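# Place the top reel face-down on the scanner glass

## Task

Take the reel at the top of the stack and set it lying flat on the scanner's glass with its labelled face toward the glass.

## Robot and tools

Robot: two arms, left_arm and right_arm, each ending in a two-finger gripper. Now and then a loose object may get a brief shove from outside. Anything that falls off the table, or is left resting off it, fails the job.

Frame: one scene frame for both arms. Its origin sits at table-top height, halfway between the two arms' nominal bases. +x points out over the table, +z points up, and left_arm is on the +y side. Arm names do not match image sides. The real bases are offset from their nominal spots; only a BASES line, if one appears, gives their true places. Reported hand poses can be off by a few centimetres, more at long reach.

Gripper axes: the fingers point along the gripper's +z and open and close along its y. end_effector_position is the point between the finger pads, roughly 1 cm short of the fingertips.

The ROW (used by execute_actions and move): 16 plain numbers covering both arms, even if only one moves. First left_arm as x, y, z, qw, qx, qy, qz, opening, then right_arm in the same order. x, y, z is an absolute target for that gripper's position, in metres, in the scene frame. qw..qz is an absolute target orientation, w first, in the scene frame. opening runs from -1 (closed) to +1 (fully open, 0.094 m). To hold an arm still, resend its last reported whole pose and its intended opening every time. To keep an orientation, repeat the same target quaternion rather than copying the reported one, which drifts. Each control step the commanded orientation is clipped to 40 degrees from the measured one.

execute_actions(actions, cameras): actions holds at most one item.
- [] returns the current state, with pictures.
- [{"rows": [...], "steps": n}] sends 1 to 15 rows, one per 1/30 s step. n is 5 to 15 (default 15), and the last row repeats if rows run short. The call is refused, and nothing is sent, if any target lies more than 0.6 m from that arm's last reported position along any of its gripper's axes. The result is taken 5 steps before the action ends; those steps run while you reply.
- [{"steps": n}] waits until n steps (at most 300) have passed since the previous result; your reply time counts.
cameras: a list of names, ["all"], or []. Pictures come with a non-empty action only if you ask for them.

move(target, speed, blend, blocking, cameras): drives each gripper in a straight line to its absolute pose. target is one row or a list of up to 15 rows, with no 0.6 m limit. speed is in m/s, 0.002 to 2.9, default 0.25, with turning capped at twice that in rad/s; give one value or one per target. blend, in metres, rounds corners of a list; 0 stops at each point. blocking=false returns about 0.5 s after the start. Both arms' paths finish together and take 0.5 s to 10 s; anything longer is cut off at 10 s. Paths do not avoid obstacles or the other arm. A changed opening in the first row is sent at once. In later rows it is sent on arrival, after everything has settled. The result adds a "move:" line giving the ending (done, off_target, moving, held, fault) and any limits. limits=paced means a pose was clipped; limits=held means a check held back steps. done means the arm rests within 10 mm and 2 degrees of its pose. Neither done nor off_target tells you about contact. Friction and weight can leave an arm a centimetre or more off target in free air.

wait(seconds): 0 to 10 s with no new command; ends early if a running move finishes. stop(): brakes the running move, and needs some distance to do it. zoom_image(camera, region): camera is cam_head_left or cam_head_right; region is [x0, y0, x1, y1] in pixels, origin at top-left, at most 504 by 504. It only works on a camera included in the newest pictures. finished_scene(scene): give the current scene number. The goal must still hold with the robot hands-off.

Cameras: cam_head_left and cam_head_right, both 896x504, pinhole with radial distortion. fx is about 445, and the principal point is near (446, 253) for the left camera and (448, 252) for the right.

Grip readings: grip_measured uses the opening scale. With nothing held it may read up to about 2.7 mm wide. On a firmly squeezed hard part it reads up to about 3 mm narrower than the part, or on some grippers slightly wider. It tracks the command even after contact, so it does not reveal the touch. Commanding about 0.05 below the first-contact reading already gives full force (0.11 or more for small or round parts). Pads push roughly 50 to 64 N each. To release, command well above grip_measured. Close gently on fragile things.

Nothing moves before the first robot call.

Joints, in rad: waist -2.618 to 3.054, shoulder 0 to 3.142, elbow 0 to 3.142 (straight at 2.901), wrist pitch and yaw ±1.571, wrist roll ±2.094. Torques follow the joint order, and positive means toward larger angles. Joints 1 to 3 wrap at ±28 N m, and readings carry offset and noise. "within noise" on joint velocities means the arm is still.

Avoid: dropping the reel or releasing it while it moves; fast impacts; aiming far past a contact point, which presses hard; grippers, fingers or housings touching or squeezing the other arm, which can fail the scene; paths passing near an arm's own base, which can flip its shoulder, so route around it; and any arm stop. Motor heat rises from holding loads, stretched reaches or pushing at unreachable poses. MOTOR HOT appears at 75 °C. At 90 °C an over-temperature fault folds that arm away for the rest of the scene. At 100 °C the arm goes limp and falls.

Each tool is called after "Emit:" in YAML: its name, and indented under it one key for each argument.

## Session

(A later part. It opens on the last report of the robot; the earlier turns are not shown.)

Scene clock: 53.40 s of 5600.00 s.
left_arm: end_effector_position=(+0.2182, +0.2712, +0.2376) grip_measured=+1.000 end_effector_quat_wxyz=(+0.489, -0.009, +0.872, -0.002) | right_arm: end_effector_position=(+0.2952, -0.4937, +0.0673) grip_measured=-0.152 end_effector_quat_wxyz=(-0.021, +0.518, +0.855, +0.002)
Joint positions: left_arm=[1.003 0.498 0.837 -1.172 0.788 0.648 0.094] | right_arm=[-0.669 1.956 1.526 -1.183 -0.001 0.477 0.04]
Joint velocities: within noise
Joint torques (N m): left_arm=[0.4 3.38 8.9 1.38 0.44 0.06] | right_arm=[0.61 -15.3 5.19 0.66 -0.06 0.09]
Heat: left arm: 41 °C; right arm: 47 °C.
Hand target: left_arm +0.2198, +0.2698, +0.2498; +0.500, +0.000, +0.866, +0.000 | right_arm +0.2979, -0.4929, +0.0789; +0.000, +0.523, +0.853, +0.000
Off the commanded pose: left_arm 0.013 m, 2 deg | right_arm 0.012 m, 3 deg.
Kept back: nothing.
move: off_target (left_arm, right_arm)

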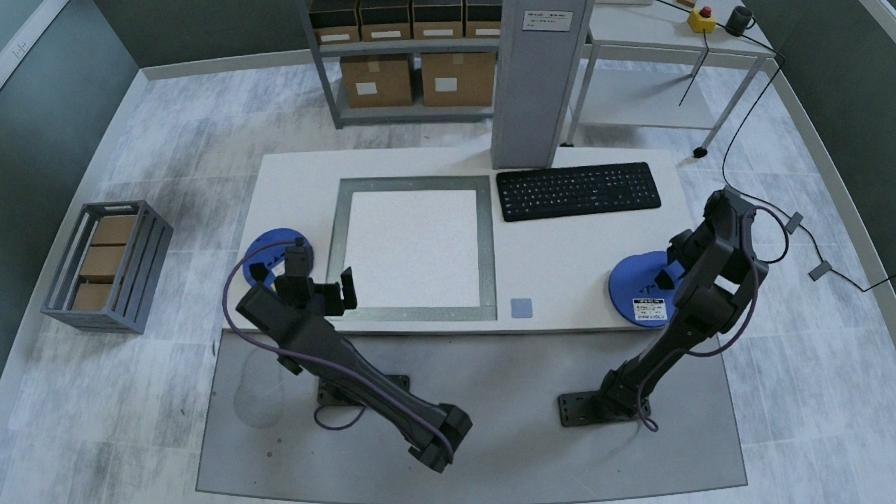

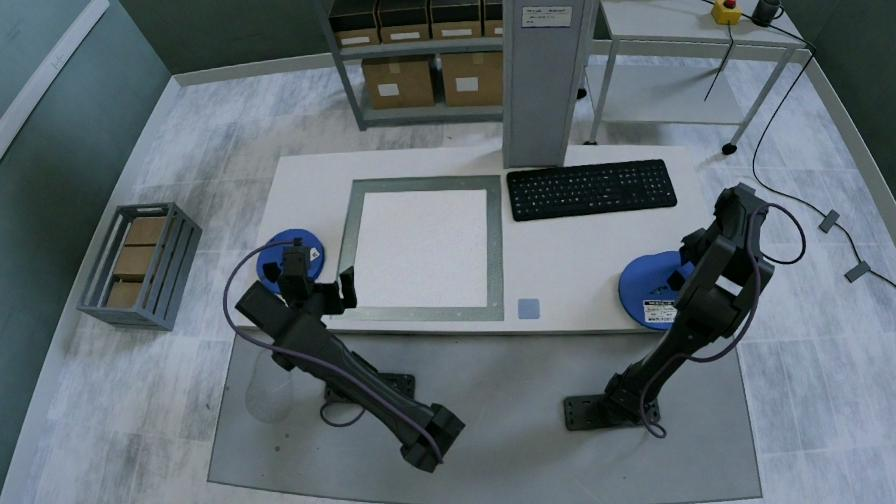

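Emit:
move:
  target:
    - [0.22, 0.27, 0.25, 0.5, 0, 0.866, 0, 1, 0.302, -0.508, 0.09, 0, 0.523, 0.853, 0, -0.15]
    - [0.22, 0.27, 0.25, 0.5, 0, 0.866, 0, 1, 0.302, -0.508, 0.16, 0, 0.523, 0.853, 0, -0.15]
    - [0.22, 0.27, 0.25, 0.5, 0, 0.866, 0, 1, 0.17, -0.58, 0.30, 0.316, 0.522, 0.762, -0.216, 0]
  speed: 0.15
  blend: [0, 0.03, 0]

Emit:
zoom_image:
  camera: "cam_head_left"
  region: [590, 220, 720, 350]

Emit:
zoom_image:
  camera: "cam_head_right"
  region: [600, 220, 730, 350]

Scene clock: 59.47 s of 5600.00 s.
left_arm: end_effector_position=(+0.2182, +0.2712, +0.2376) grip_measured=+1.000 end_effector_quat_wxyz=(+0.489, -0.009, +0.872, -0.002) | right_arm: end_effector_position=(+0.1706, -0.5796, +0.2932) grip_measured=-0.002 end_effector_quat_wxyz=(+0.301, +0.526, +0.767, -0.211)
Joint positions: left_arm=[1.003 0.498 0.837 -1.172 0.788 0.648 0.094] | right_arm=[-1.015 1.259 1.45 -1.025 0.172 0.178 0.047]
Joint velocities: within noise
Joint torques (N m): left_arm=[0.4 3.37 8.88 1.38 0.44 0.06] | right_arm=[-0.36 -6.13 6.08 2.19 0.04 -0.1]
Heat: left arm: 41 °C; right arm: 46 °C.
Hand target: left_arm +0.2198, +0.2699, +0.2498; +0.500, +0.000, +0.866, +0.000 | right_arm +0.1700, -0.5800, +0.3001; +0.316, +0.522, +0.762, -0.216
Off the commanded pose: left_arm 0.013 m, 2 deg | right_arm 0.007 m, 2 deg.
Kept back: nothing.
move: off_target (left_arm)

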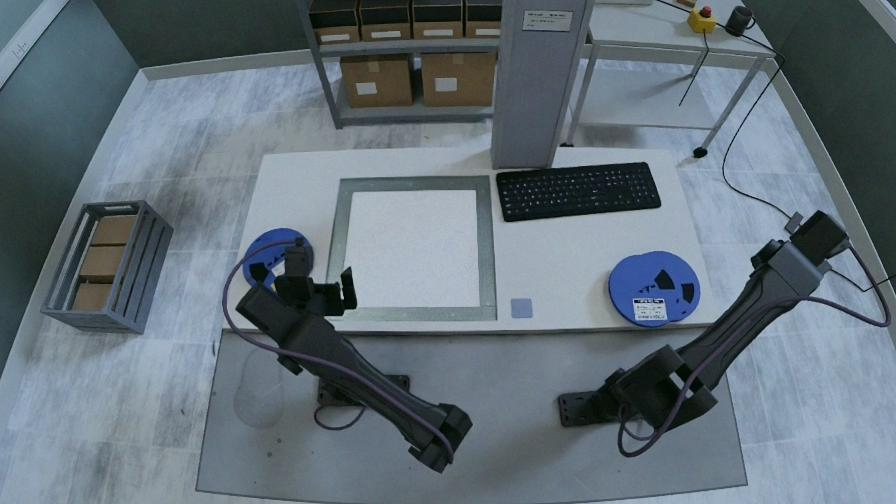

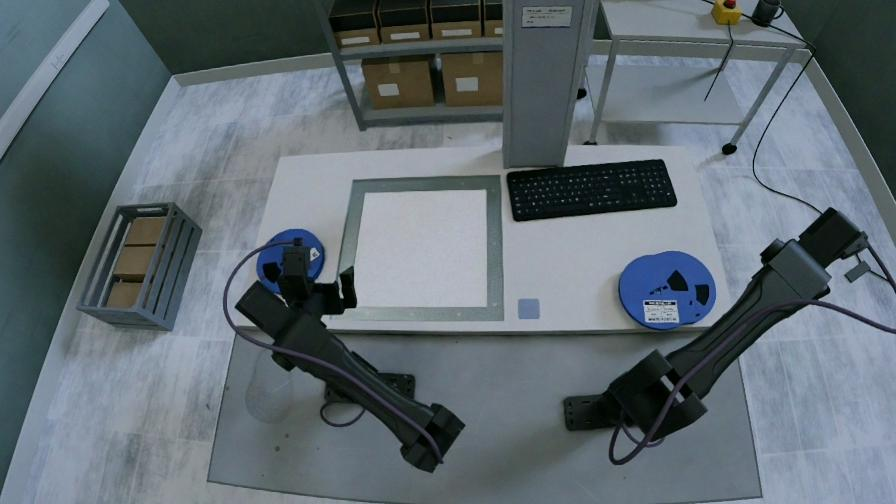

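Scaled by 3.877 from the camera's 896x504 image, which has a finer 1280x720 frame.

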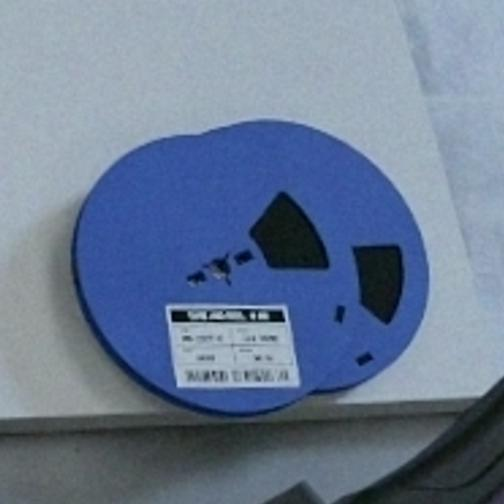

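Scaled by 3.877 from the camera's 896x504 image, which has a finer 1280x720 frame.

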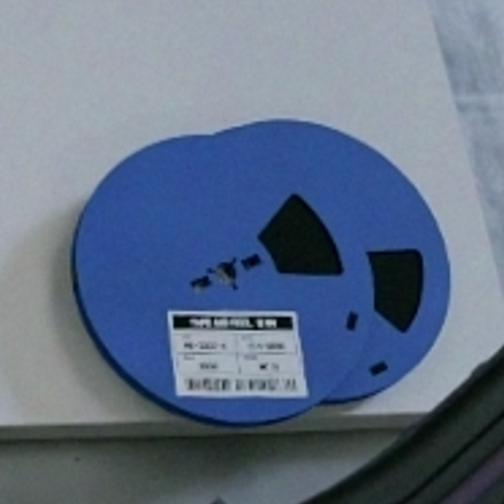

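Emit:
move:
  target:
    - [0.32, 0.05, 0.28, 0.544, 0.2615, 0.776, -0.183, 0, 0.17, -0.58, 0.30, 0.316, 0.522, 0.762, -0.216, 0]
    - [0.25, -0.16, 0.22, 0.5685, 0.811, 0.1107, 0.0778, 0, 0.17, -0.58, 0.30, 0.316, 0.522, 0.762, -0.216, 0]
  speed: [0.25, 0.3]
  blend: [0.04, 0]

Emit:
zoom_image:
  camera: "cam_head_left"
  region: [500, 200, 720, 400]

Emit:
zoom_image:
  camera: "cam_head_right"
  region: [500, 200, 720, 400]

Scene clock: 65.37 s of 5600.00 s.
left_arm: end_effector_position=(+0.2499, -0.1520, +0.2067) grip_measured=+0.001 end_effector_quat_wxyz=(+0.558, +0.817, +0.120, +0.081) | right_arm: end_effector_position=(+0.1706, -0.5796, +0.2931) grip_measured=-0.002 end_effector_quat_wxyz=(+0.301, +0.526, +0.767, -0.211)
Joint positions: left_arm=[-0.936 1.386 0.826 0.168 0.305 1.692 0.047] | right_arm=[-1.015 1.259 1.45 -1.025 0.172 0.178 0.047]
Joint velocities: within noise
Joint torques (N m): left_arm=[-0.32 -5.18 10.4 1.8 0.18 -0.02] | right_arm=[-0.34 -6.16 6.16 2.18 0.03 -0.1]
Heat: left arm: 41 °C; right arm: 44 °C.
Hand target: left_arm +0.2496, -0.1595, +0.2198; +0.569, +0.811, +0.111, +0.078 | right_arm +0.1700, -0.5799, +0.2999; +0.316, +0.522, +0.762, -0.216
Off the commanded pose: left_arm 0.015 m, 2 deg | right_arm 0.007 m, 2 deg.
Kept back: nothing.
move: off_target (left_arm)

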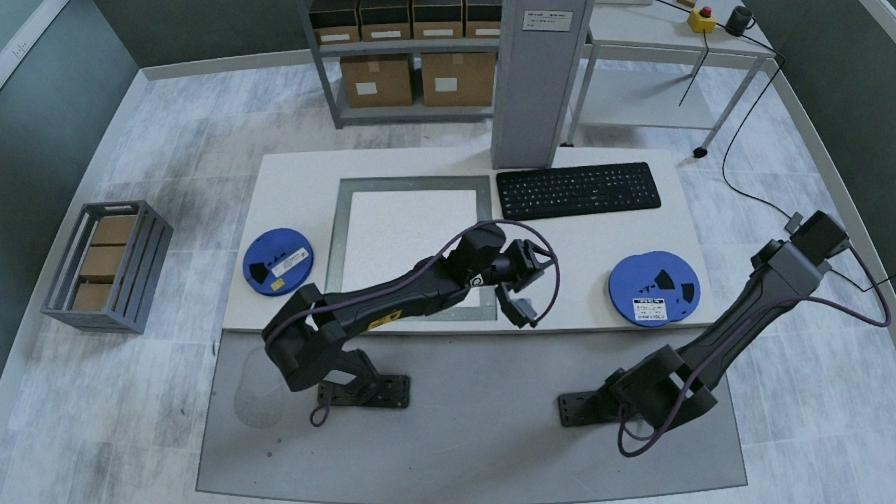

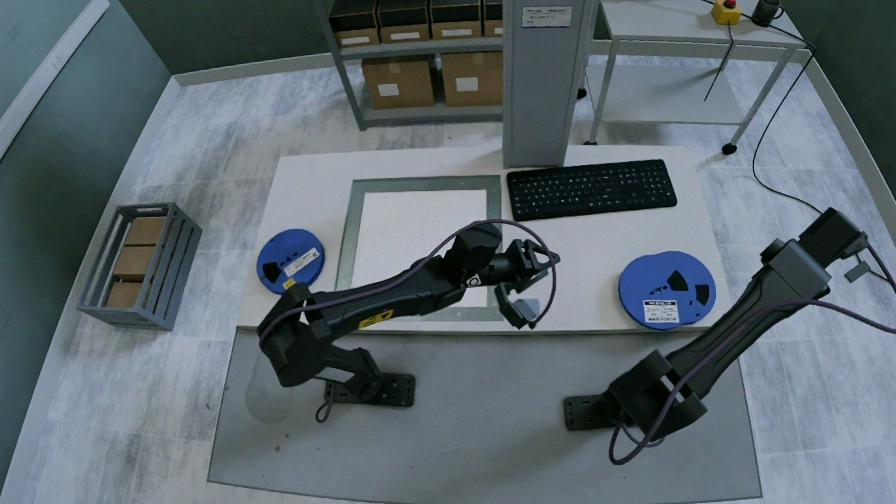

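Scaled by 2.291 from the camera's 896x504 image, which has a finer 1280x720 frame.

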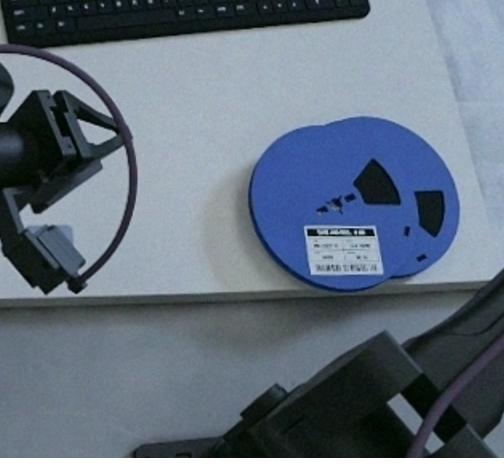

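Scaled by 2.291 from the camera's 896x504 image, which has a finer 1280x720 frame.

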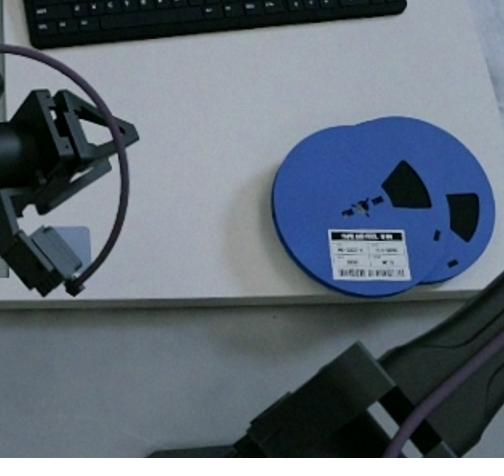

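Emit:
move:
  target:
    - [0.225, -0.255, 0.16, 0.5685, 0.811, 0.1107, 0.0778, -0.15, 0.17, -0.58, 0.30, 0.316, 0.522, 0.762, -0.216, 0]
    - [0.222, -0.265, 0.09, 0.5685, 0.811, 0.1107, 0.0778, -0.15, 0.17, -0.58, 0.30, 0.316, 0.522, 0.762, -0.216, 0]
  speed: [0.2, 0.1]

Emit:
zoom_image:
  camera: "cam_head_left"
  region: [550, 220, 720, 350]

Emit:
zoom_image:
  camera: "cam_head_right"
  region: [550, 220, 720, 350]

Scene clock: 69.37 s of 5600.00 s.
left_arm: end_effector_position=(+0.2236, -0.2638, +0.0929) grip_measured=-0.148 end_effector_quat_wxyz=(+0.566, +0.814, +0.107, +0.081) | right_arm: end_effector_position=(+0.1706, -0.5796, +0.2931) grip_measured=-0.002 end_effector_quat_wxyz=(+0.301, +0.526, +0.767, -0.211)
Joint positions: left_arm=[-1.168 1.965 0.913 0.695 0.108 1.622 0.04] | right_arm=[-1.015 1.259 1.45 -1.025 0.172 0.177 0.047]
Joint velocities: within noise
Joint torques (N m): left_arm=[-0.42 -9.17 5.41 2.1 -0.03 -0.1] | right_arm=[-0.39 -6.19 6.06 2.2 0.04 -0.11]
Heat: left arm: 42 °C; right arm: 43 °C.
Hand target: left_arm +0.2219, -0.2650, +0.0900; +0.568, +0.811, +0.111, +0.078 | right_arm +0.1700, -0.5799, +0.2999; +0.316, +0.522, +0.762, -0.216
Off the commanded pose: left_arm 0.004 m, 1 deg | right_arm 0.007 m, 2 deg.
Kept back: nothing.
move: done

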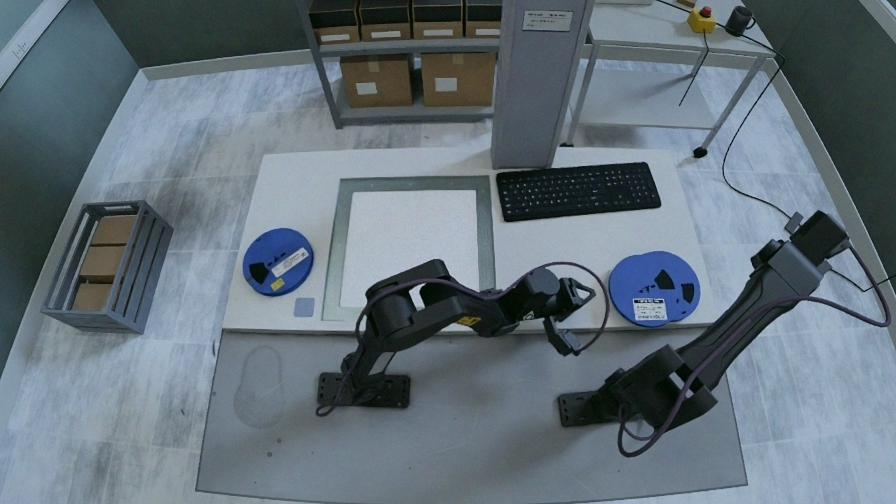

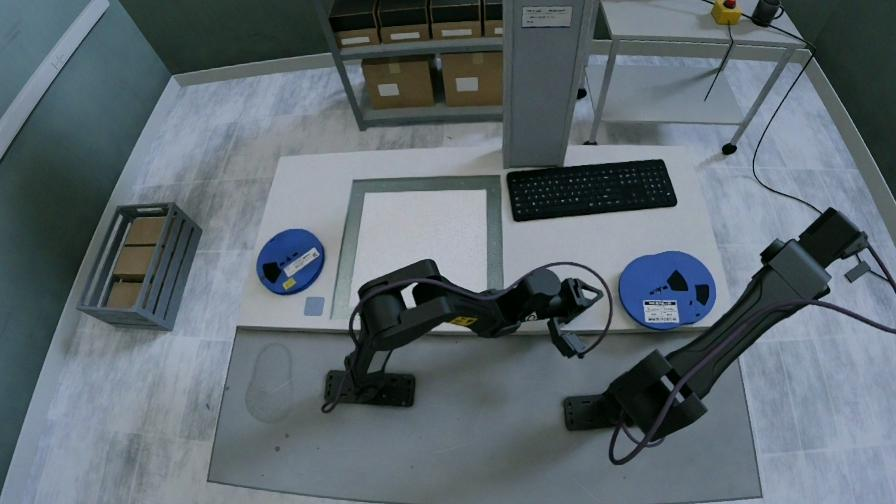

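Scaled by 2.965 from the camera's 896x504 image, which has a finer 1280x720 frame.

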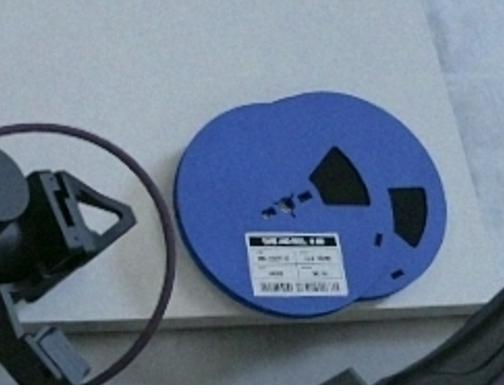

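Scaled by 2.965 from the camera's 896x504 image, which has a finer 1280x720 frame.

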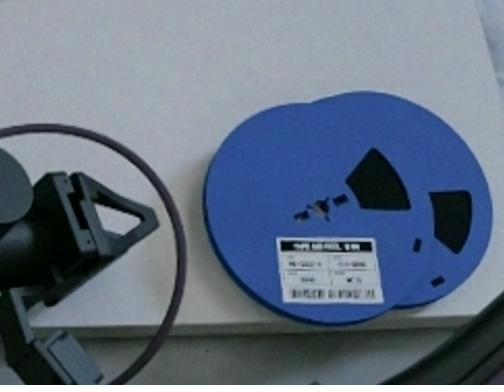

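Emit:
move:
  target:
    - [0.204, -0.26, 0.075, 0.5685, 0.811, 0.1107, 0.0778, -0.15, 0.17, -0.58, 0.30, 0.316, 0.522, 0.762, -0.216, 0]
  speed: 0.1
  cameras: []

Emit:
move:
  target:
    - [0.204, -0.26, 0.06, 0.5685, 0.811, 0.1107, 0.0778, -0.15, 0.17, -0.58, 0.30, 0.316, 0.522, 0.762, -0.216, 0]
  speed: 0.05
  cameras: []

Emit:
move:
  target:
    - [0.204, -0.26, 0.052, 0.5685, 0.811, 0.1107, 0.0778, -0.15, 0.17, -0.58, 0.30, 0.316, 0.522, 0.762, -0.216, 0]
  speed: 0.05
  cameras: []

Emit:
move:
  target:
    - [0.204, -0.26, 0.044, 0.5685, 0.811, 0.1107, 0.0778, -0.15, 0.17, -0.58, 0.30, 0.316, 0.522, 0.762, -0.216, 0]
  speed: 0.05

Emit:
zoom_image:
  camera: "cam_head_left"
  region: [550, 220, 720, 350]

Scene clock: 71.03 s of 5600.00 s.
left_arm: end_effector_position=(+0.2045, -0.2601, +0.0800) grip_measured=-0.148 end_effector_quat_wxyz=(+0.568, +0.813, +0.105, +0.080) | right_arm: end_effector_position=(+0.1706, -0.5796, +0.2931) grip_measured=-0.002 end_effector_quat_wxyz=(+0.301, +0.526, +0.767, -0.211)
Joint positions: left_arm=[-1.213 1.98 0.853 0.776 0.069 1.608 0.04] | right_arm=[-1.015 1.259 1.45 -1.025 0.172 0.177 0.047]
Joint velocities: within noise
Joint torques (N m): left_arm=[-0.24 -8.69 4.93 2.11 -0.03 -0.09] | right_arm=[-0.36 -6.2 6.09 2.19 0.04 -0.1]
Heat: left arm: 41 °C; right arm: 43 °C.
Hand target: left_arm +0.2040, -0.2600, +0.0751; +0.569, +0.811, +0.111, +0.078 | right_arm +0.1700, -0.5799, +0.2999; +0.316, +0.522, +0.762, -0.216
Off the commanded pose: left_arm 0.005 m, 1 deg | right_arm 0.007 m, 2 deg.
Kept back: nothing.
move: done
No camera images: "cameras" was empty.

Scene clock: 71.73 s of 5600.00 s.
left_arm: end_effector_position=(+0.2051, -0.2613, +0.0683) grip_measured=-0.149 end_effector_quat_wxyz=(+0.571, +0.810, +0.105, +0.081) | right_arm: end_effector_position=(+0.1706, -0.5796, +0.2931) grip_measured=-0.002 end_effector_quat_wxyz=(+0.301, +0.526, +0.767, -0.211)
Joint positions: left_arm=[-1.213 2.028 0.847 0.838 0.068 1.607 0.04] | right_arm=[-1.015 1.259 1.45 -1.025 0.172 0.177 0.047]
Joint velocities: within noise
Joint torques (N m): left_arm=[-0.24 -8.59 4.51 2.07 -0.03 -0.11] | right_arm=[-0.35 -6.2 6.09 2.2 0.04 -0.11]
Heat: left arm: 41 °C; right arm: 42 °C.
Hand target: left_arm +0.2039, -0.2599, +0.0602; +0.569, +0.811, +0.111, +0.078 | right_arm +0.1700, -0.5799, +0.2999; +0.316, +0.522, +0.762, -0.216
Off the commanded pose: left_arm 0.008 m, 1 deg | right_arm 0.007 m, 2 deg.
Kept back: nothing.
move: done
No camera images: "cameras" was empty.

Scene clock: 72.43 s of 5600.00 s.
left_arm: end_effector_position=(+0.2060, -0.2638, +0.0678) grip_measured=-0.149 end_effector_quat_wxyz=(+0.581, +0.803, +0.104, +0.083) | right_arm: end_effector_position=(+0.1706, -0.5796, +0.2931) grip_measured=-0.002 end_effector_quat_wxyz=(+0.301, +0.526, +0.767, -0.211)
Joint positions: left_arm=[-1.213 2.051 0.847 0.887 0.068 1.607 0.04] | right_arm=[-1.015 1.259 1.45 -1.025 0.172 0.177 0.047]
Joint velocities: within noise
Joint torques (N m): left_arm=[-0.24 -8.13 4.08 1.95 -0.03 -0.1] | right_arm=[-0.35 -6.22 6.08 2.19 0.03 -0.11]
Heat: left arm: 41 °C; right arm: 42 °C.
Hand target: left_arm +0.2038, -0.2597, +0.0523; +0.569, +0.811, +0.111, +0.078 | right_arm +0.1700, -0.5799, +0.2999; +0.316, +0.522, +0.762, -0.216
Off the commanded pose: left_arm 0.016 m, 2 deg | right_arm 0.007 m, 2 deg.
Kept back: nothing.
move: off_target (left_arm)
No camera images: "cameras" was empty.

Scene clock: 73.13 s of 5600.00 s.
left_arm: end_effector_position=(+0.2068, -0.2661, +0.0674) grip_measured=-0.149 end_effector_quat_wxyz=(+0.590, +0.796, +0.102, +0.085) | right_arm: end_effector_position=(+0.1706, -0.5796, +0.2931) grip_measured=-0.002 end_effector_quat_wxyz=(+0.301, +0.526, +0.767, -0.211)
Joint positions: left_arm=[-1.213 2.075 0.847 0.934 0.068 1.607 0.04] | right_arm=[-1.015 1.259 1.45 -1.025 0.172 0.177 0.047]
Joint velocities: within noise
Joint torques (N m): left_arm=[-0.24 -8.06 3.7 1.83 -0.03 -0.1] | right_arm=[-0.43 -6.2 6.06 2.19 0.04 -0.11]
Heat: left arm: 41 °C; right arm: 42 °C.
Hand target: left_arm +0.2037, -0.2594, +0.0446; +0.569, +0.811, +0.111, +0.078 | right_arm +0.1700, -0.5799, +0.2999; +0.316, +0.522, +0.762, -0.216
Off the commanded pose: left_arm 0.024 m, 3 deg | right_arm 0.007 m, 2 deg.
Kept back: nothing.
move: off_target (left_arm)

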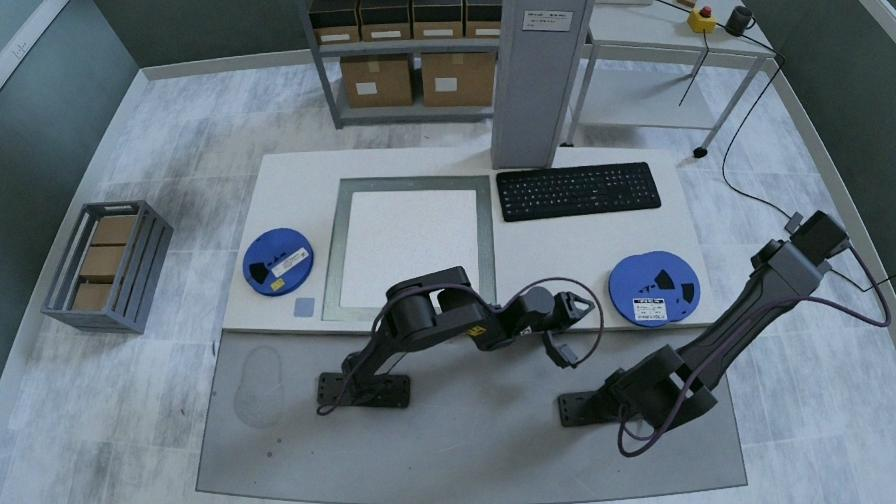

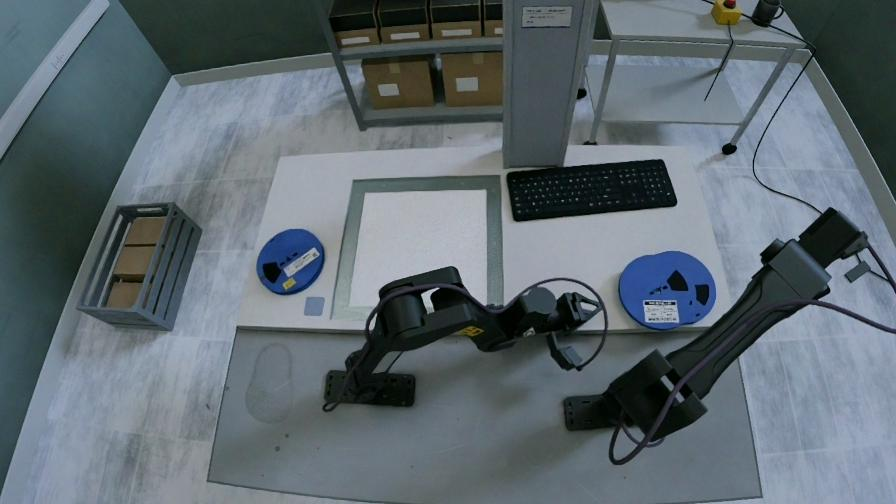

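Scaled by 2.965 from the camera's 896x504 image, which has a finer 1280x720 frame.

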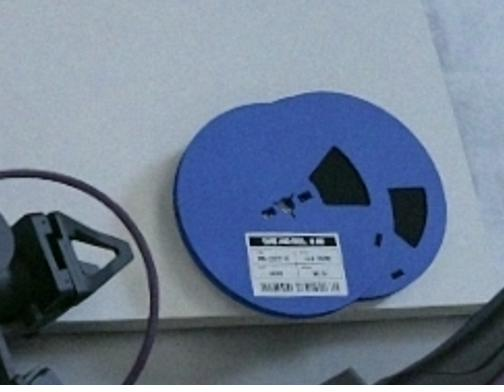

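Emit:
zoom_image:
  camera: "cam_head_left"
  region: [605, 280, 655, 335]

Emit:
zoom_image:
  camera: "cam_head_right"
  region: [615, 280, 665, 335]

Emit:
zoom_image:
  camera: "cam_head_right"
  region: [660, 300, 720, 340]

Scaled by 9.164 from the camera's 896x504 image, which has a finer 1280x720 frame.

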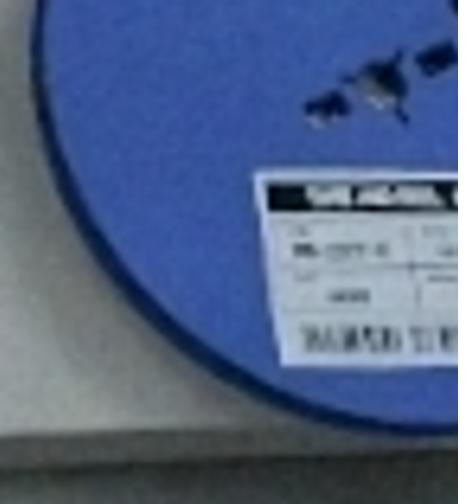

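Scaled by 9.164 from the camera's 896x504 image, which has a finer 1280x720 frame.

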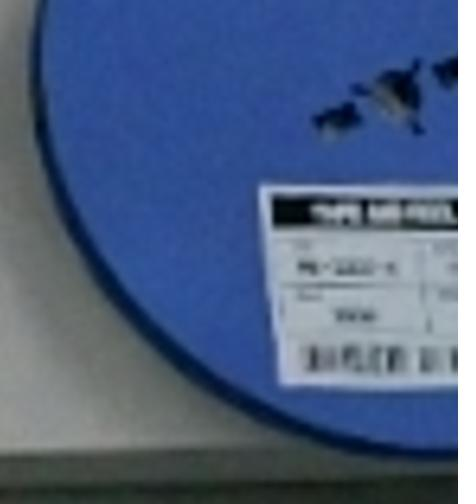

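Scaled by 8.400 from the camera's 896x504 image, which has a finer 1280x720 frame.

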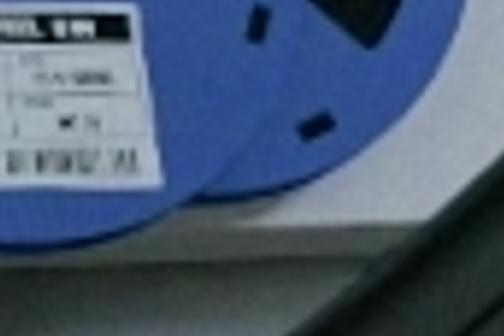

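Emit:
move:
  target:
    - [0.204, -0.262, 0.085, 0.6499, 0.7476, 0.1019, 0.0886, -0.15, 0.17, -0.58, 0.30, 0.316, 0.522, 0.762, -0.216, 0]
    - [0.204, -0.268, 0.072, 0.6499, 0.7476, 0.1019, 0.0886, -0.15, 0.17, -0.58, 0.30, 0.316, 0.522, 0.762, -0.216, 0]
    - [0.216, -0.308, 0.072, 0.6499, 0.7476, 0.1019, 0.0886, -0.15, 0.17, -0.58, 0.30, 0.316, 0.522, 0.762, -0.216, 0]
  speed: 0.08

Emit:
zoom_image:
  camera: "cam_head_left"
  region: [550, 220, 720, 350]

Emit:
zoom_image:
  camera: "cam_head_right"
  region: [550, 220, 720, 350]

Scene clock: 78.47 s of 5600.00 s.
left_arm: end_effector_position=(+0.2118, -0.3048, +0.0834) grip_measured=-0.149 end_effector_quat_wxyz=(+0.659, +0.741, +0.094, +0.090) | right_arm: end_effector_position=(+0.1706, -0.5796, +0.2931) grip_measured=-0.002 end_effector_quat_wxyz=(+0.301, +0.526, +0.767, -0.211)
Joint positions: left_arm=[-1.228 2.236 0.979 1.141 0.065 1.587 0.04] | right_arm=[-1.015 1.259 1.45 -1.025 0.172 0.177 0.047]
Joint velocities: within noise
Joint torques (N m): left_arm=[0.2 -9.4 6.64 1.8 -0.07 -0.07] | right_arm=[-0.38 -6.19 6.09 2.2 0.02 -0.1]
Heat: left arm: 40 °C; right arm: 42 °C.
Hand target: left_arm +0.2159, -0.3073, +0.0720; +0.650, +0.748, +0.102, +0.089 | right_arm +0.1699, -0.5799, +0.2999; +0.316, +0.522, +0.762, -0.216
Off the commanded pose: left_arm 0.013 m, 2 deg | right_arm 0.007 m, 2 deg.
Kept back: nothing.
move: off_target (left_arm)

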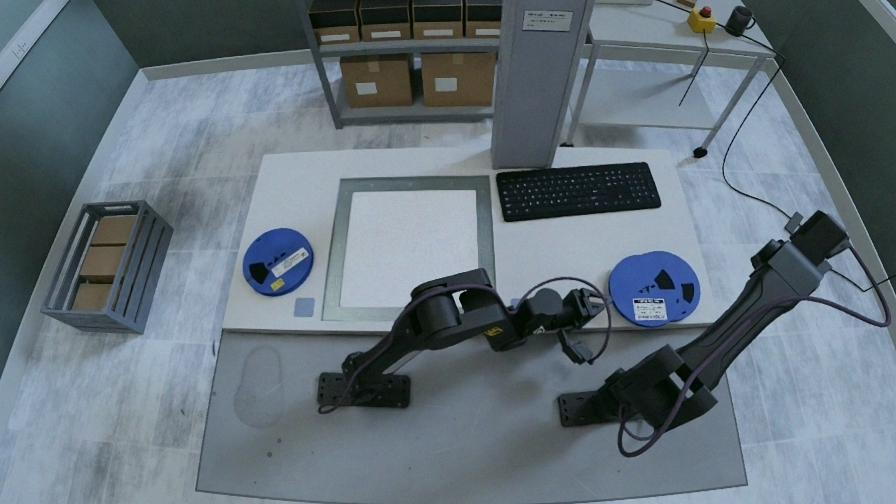

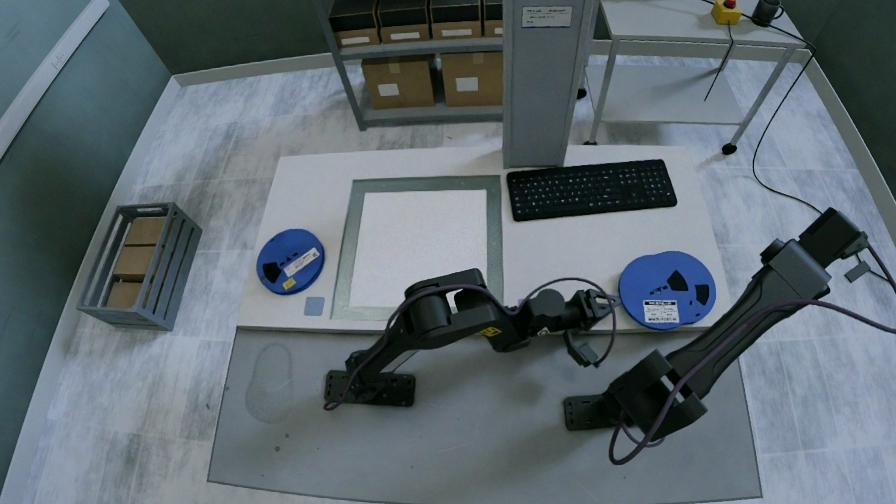

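Scaled by 2.965 from the camera's 896x504 image, which has a finer 1280x720 frame.

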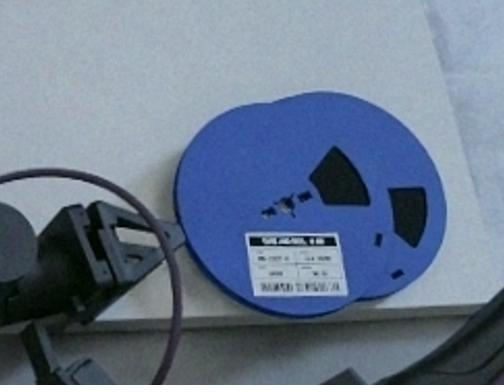

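Scaled by 2.965 from the camera's 896x504 image, which has a finer 1280x720 frame.

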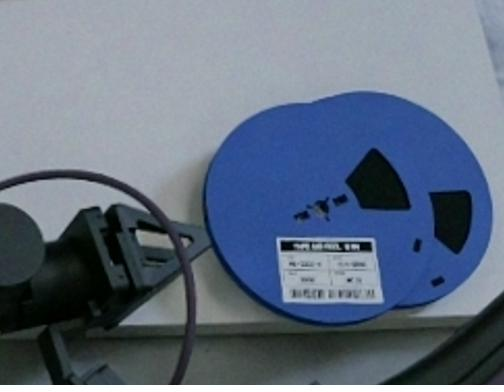

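Emit:
move:
  target:
    - [0.214, -0.302, 0.058, 0.6499, 0.7476, 0.1019, 0.0886, -0.15, 0.17, -0.58, 0.30, 0.316, 0.522, 0.762, -0.216, 0]
  speed: 0.06
  cameras: []

Scene clock: 79.40 s of 5600.00 s.
left_arm: end_effector_position=(+0.2121, -0.3054, +0.0857) grip_measured=-0.149 end_effector_quat_wxyz=(+0.673, +0.729, +0.092, +0.091) | right_arm: end_effector_position=(+0.1706, -0.5796, +0.2931) grip_measured=-0.002 end_effector_quat_wxyz=(+0.301, +0.526, +0.767, -0.211)
Joint positions: left_arm=[-1.228 2.258 0.979 1.2 0.065 1.585 0.04] | right_arm=[-1.015 1.259 1.45 -1.025 0.172 0.177 0.047]
Joint velocities: within noise
Joint torques (N m): left_arm=[0.2 -8.55 4.23 1.73 -0.07 -0.04] | right_arm=[-0.43 -6.2 6.09 2.17 0.04 -0.12]
Heat: left arm: 40 °C; right arm: 41 °C.
Hand target: left_arm +0.2136, -0.3008, +0.0584; +0.650, +0.748, +0.102, +0.089 | right_arm +0.1699, -0.5799, +0.2999; +0.316, +0.522, +0.762, -0.216
Off the commanded pose: left_arm 0.028 m, 4 deg | right_arm 0.007 m, 2 deg.
Kept back: nothing.
move: off_target (left_arm)
No camera images: "cameras" was empty.

Emit:
move:
  target:
    - [0.206, -0.283, 0.10, 0.5822, 0.8013, 0.1093, 0.0794, -0.15, 0.17, -0.58, 0.30, 0.316, 0.522, 0.762, -0.216, 0]
    - [0.208, -0.290, 0.065, 0.5822, 0.8013, 0.1093, 0.0794, -0.15, 0.17, -0.58, 0.30, 0.316, 0.522, 0.762, -0.216, 0]
  speed: 0.08
  cameras: []

Emit:
move:
  target:
    - [0.208, -0.290, 0.057, 0.5822, 0.8013, 0.1093, 0.0794, -0.15, 0.17, -0.58, 0.30, 0.316, 0.522, 0.762, -0.216, 0]
  speed: 0.08

Emit:
zoom_image:
  camera: "cam_head_left"
  region: [500, 240, 640, 370]

Emit:
zoom_image:
  camera: "cam_head_right"
  region: [500, 240, 640, 370]

Scene clock: 82.50 s of 5600.00 s.
left_arm: end_effector_position=(+0.2075, -0.2861, +0.0689) grip_measured=-0.149 end_effector_quat_wxyz=(+0.581, +0.803, +0.108, +0.079) | right_arm: end_effector_position=(+0.1706, -0.5796, +0.2931) grip_measured=-0.002 end_effector_quat_wxyz=(+0.301, +0.526, +0.767, -0.211)
Joint positions: left_arm=[-1.228 2.101 0.946 0.836 0.055 1.591 0.04] | right_arm=[-1.015 1.259 1.45 -1.025 0.172 0.177 0.047]
Joint velocities: within noise
Joint torques (N m): left_arm=[-0.24 -9.01 6.42 2.01 -0.04 -0.02] | right_arm=[-0.35 -6.17 6.16 2.17 0.04 -0.11]
Heat: left arm: 40 °C; right arm: 41 °C.
Hand target: left_arm +0.2080, -0.2898, +0.0649; +0.582, +0.802, +0.109, +0.079 | right_arm +0.1699, -0.5799, +0.2999; +0.316, +0.522, +0.762, -0.216
Off the commanded pose: left_arm 0.005 m, 0 deg | right_arm 0.007 m, 2 deg.
Kept back: nothing.
move: done
No camera images: "cameras" was empty.

Scene clock: 83.20 s of 5600.00 s.
left_arm: end_effector_position=(+0.2082, -0.2884, +0.0685) grip_measured=-0.149 end_effector_quat_wxyz=(+0.590, +0.796, +0.106, +0.081) | right_arm: end_effector_position=(+0.1706, -0.5796, +0.2931) grip_measured=-0.002 end_effector_quat_wxyz=(+0.301, +0.526, +0.767, -0.211)
Joint positions: left_arm=[-1.228 2.122 0.946 0.881 0.055 1.591 0.04] | right_arm=[-1.015 1.259 1.45 -1.025 0.172 0.177 0.047]
Joint velocities: within noise
Joint torques (N m): left_arm=[-0.25 -8.9 6.01 1.9 -0.04 -0.03] | right_arm=[-0.35 -6.2 6.11 2.18 0.04 -0.11]
Heat: left arm: 40 °C; right arm: 41 °C.
Hand target: left_arm +0.2079, -0.2895, +0.0571; +0.582, +0.802, +0.109, +0.079 | right_arm +0.1699, -0.5799, +0.2999; +0.316, +0.522, +0.762, -0.216
Off the commanded pose: left_arm 0.012 m, 1 deg | right_arm 0.007 m, 2 deg.
Kept back: nothing.
move: off_target (left_arm)

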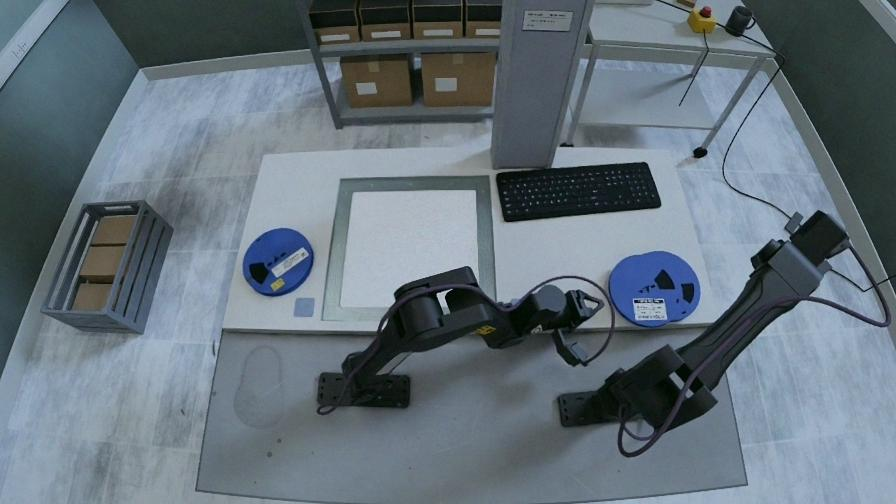

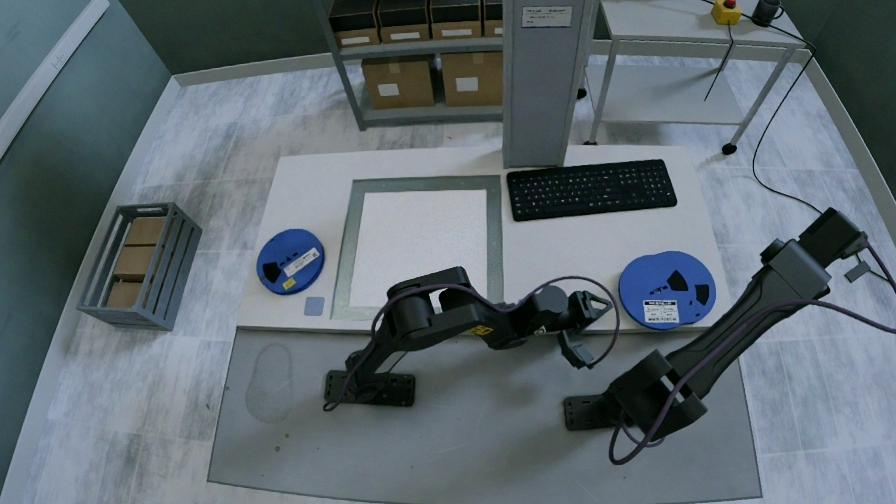

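Scaled by 3.600 from the camera's 896x504 image, which has a finer 1280x720 frame.

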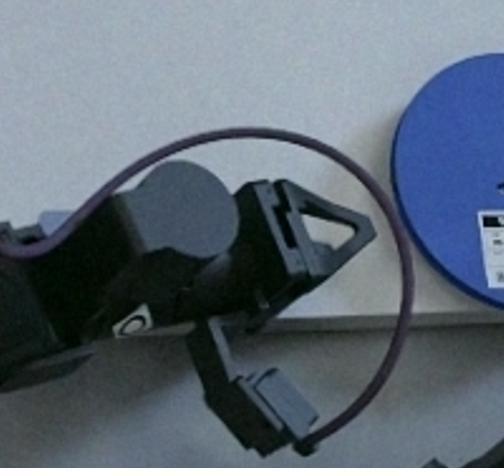

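Scaled by 3.600 from the camera's 896x504 image, which has a finer 1280x720 frame.

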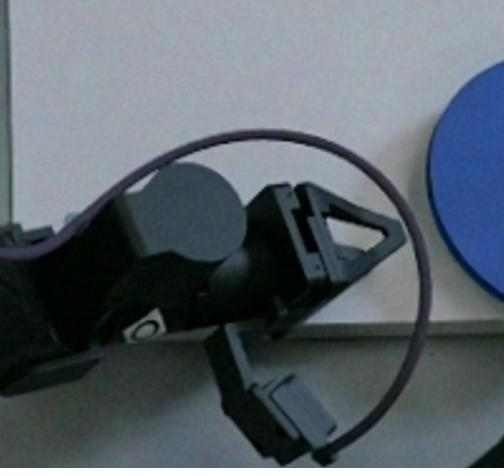

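Emit:
move:
  target:
    - [0.209, -0.291, 0.068, 0.5822, 0.8013, 0.1093, 0.0794, -0.15, 0.17, -0.58, 0.30, 0.316, 0.522, 0.762, -0.216, 0]
    - [0.222, -0.3325, 0.067, 0.5822, 0.8013, 0.1093, 0.0794, -0.15, 0.17, -0.58, 0.30, 0.316, 0.522, 0.762, -0.216, 0]
  speed: 0.06

Emit:
zoom_image:
  camera: "cam_head_left"
  region: [550, 230, 710, 350]

Emit:
zoom_image:
  camera: "cam_head_right"
  region: [550, 230, 710, 350]

Scene clock: 84.97 s of 5600.00 s.
left_arm: end_effector_position=(+0.2213, -0.3264, +0.0709) grip_measured=-0.149 end_effector_quat_wxyz=(+0.584, +0.801, +0.107, +0.080) | right_arm: end_effector_position=(+0.1706, -0.5796, +0.2931) grip_measured=-0.002 end_effector_quat_wxyz=(+0.301, +0.526, +0.767, -0.211)
Joint positions: left_arm=[-1.228 2.207 1.149 0.748 0.054 1.591 0.04] | right_arm=[-1.015 1.259 1.45 -1.025 0.172 0.177 0.047]
Joint velocities: within noise
Joint torques (N m): left_arm=[-0.29 -10.41 8.24 1.86 -0.04 -0.03] | right_arm=[-0.38 -6.2 6.13 2.17 0.04 -0.11]
Heat: left arm: 40 °C; right arm: 41 °C.
Hand target: left_arm +0.2219, -0.3321, +0.0670; +0.582, +0.802, +0.109, +0.079 | right_arm +0.1699, -0.5799, +0.2999; +0.316, +0.522, +0.762, -0.216
Off the commanded pose: left_arm 0.007 m, 0 deg | right_arm 0.007 m, 2 deg.
Kept back: nothing.
move: done

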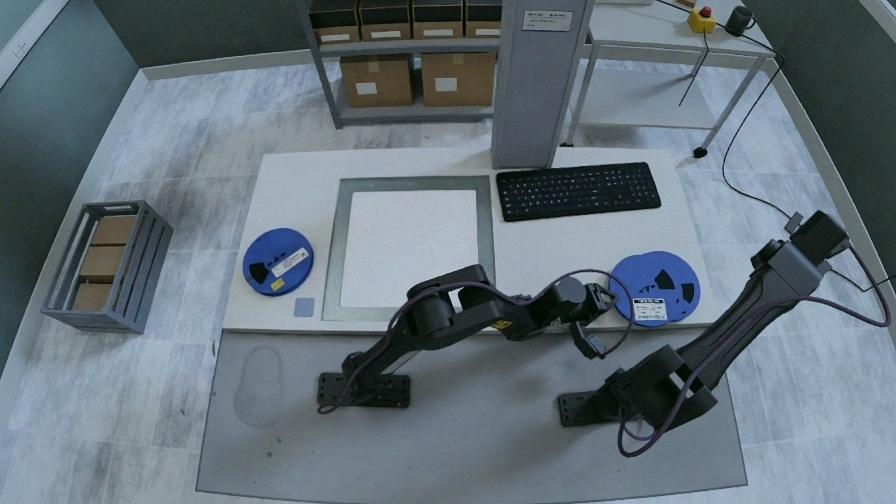

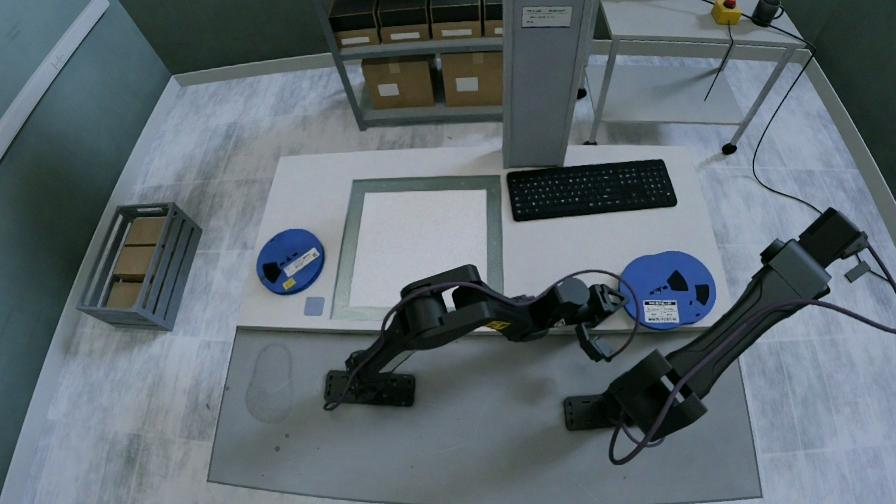

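Scaled by 3.150 from the camera's 896x504 image, which has a finer 1280x720 frame.

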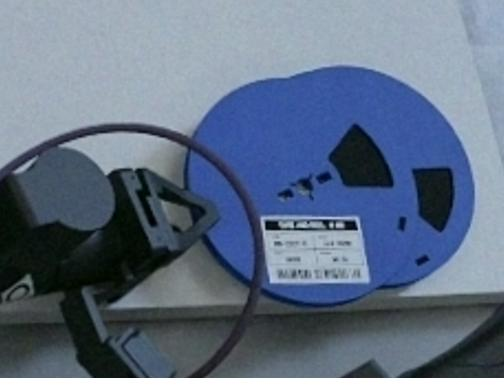

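Scaled by 3.150 from the camera's 896x504 image, which has a finer 1280x720 frame.

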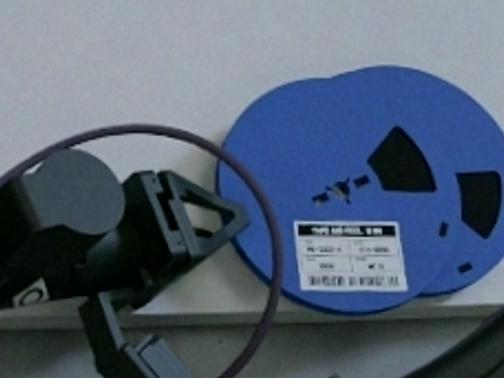

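Emit:
move:
  target:
    - [0.2245, -0.342, 0.066, 0.5822, 0.8013, 0.1093, 0.0794, -0.15, 0.17, -0.58, 0.30, 0.316, 0.522, 0.762, -0.216, 0]
  speed: 0.05

Emit:
zoom_image:
  camera: "cam_head_left"
  region: [550, 230, 710, 350]

Scene clock: 85.90 s of 5600.00 s.
left_arm: end_effector_position=(+0.2246, -0.3358, +0.0712) grip_measured=-0.149 end_effector_quat_wxyz=(+0.585, +0.800, +0.107, +0.081) | right_arm: end_effector_position=(+0.1706, -0.5796, +0.2931) grip_measured=-0.002 end_effector_quat_wxyz=(+0.301, +0.526, +0.767, -0.211)
Joint positions: left_arm=[-1.228 2.234 1.198 0.728 0.054 1.591 0.04] | right_arm=[-1.015 1.259 1.45 -1.025 0.172 0.177 0.047]
Joint velocities: within noise
Joint torques (N m): left_arm=[-0.42 -10.58 8.24 1.79 -0.04 -0.03] | right_arm=[-0.35 -6.22 6.12 2.19 0.04 -0.09]
Heat: left arm: 40 °C; right arm: 41 °C.
Hand target: left_arm +0.2244, -0.3415, +0.0660; +0.582, +0.802, +0.109, +0.079 | right_arm +0.1699, -0.5799, +0.2999; +0.316, +0.522, +0.762, -0.216
Off the commanded pose: left_arm 0.008 m, 0 deg | right_arm 0.007 m, 2 deg.
Kept back: nothing.
move: done

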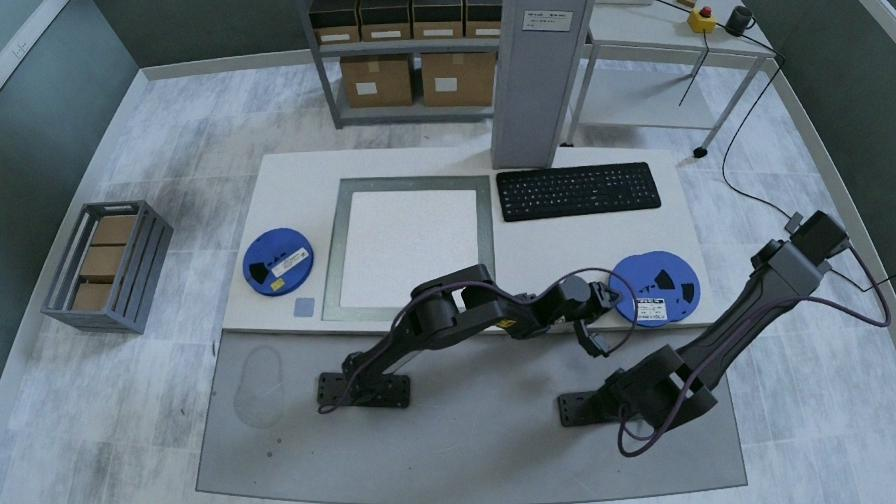

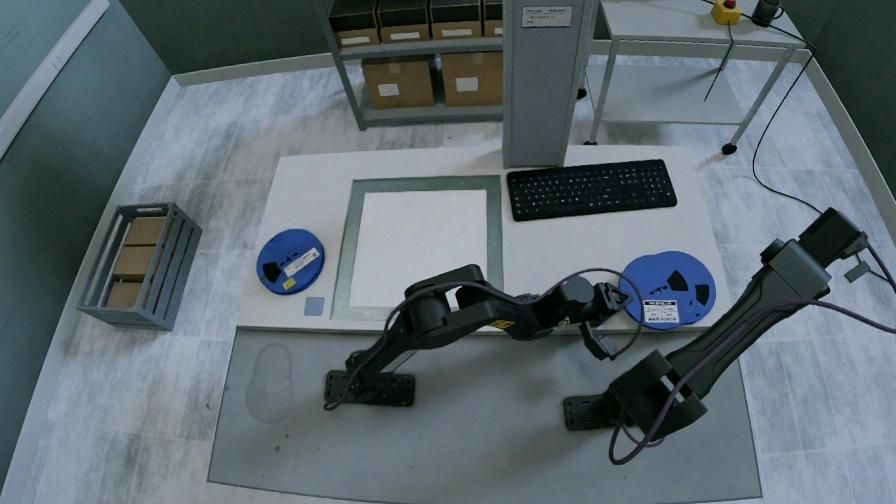

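Scaled by 3.150 from the camera's 896x504 image, which has a finer 1280x720 frame.

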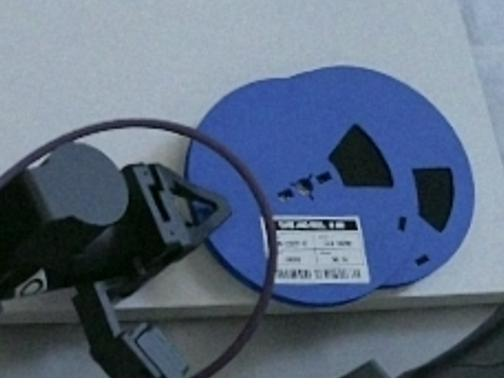

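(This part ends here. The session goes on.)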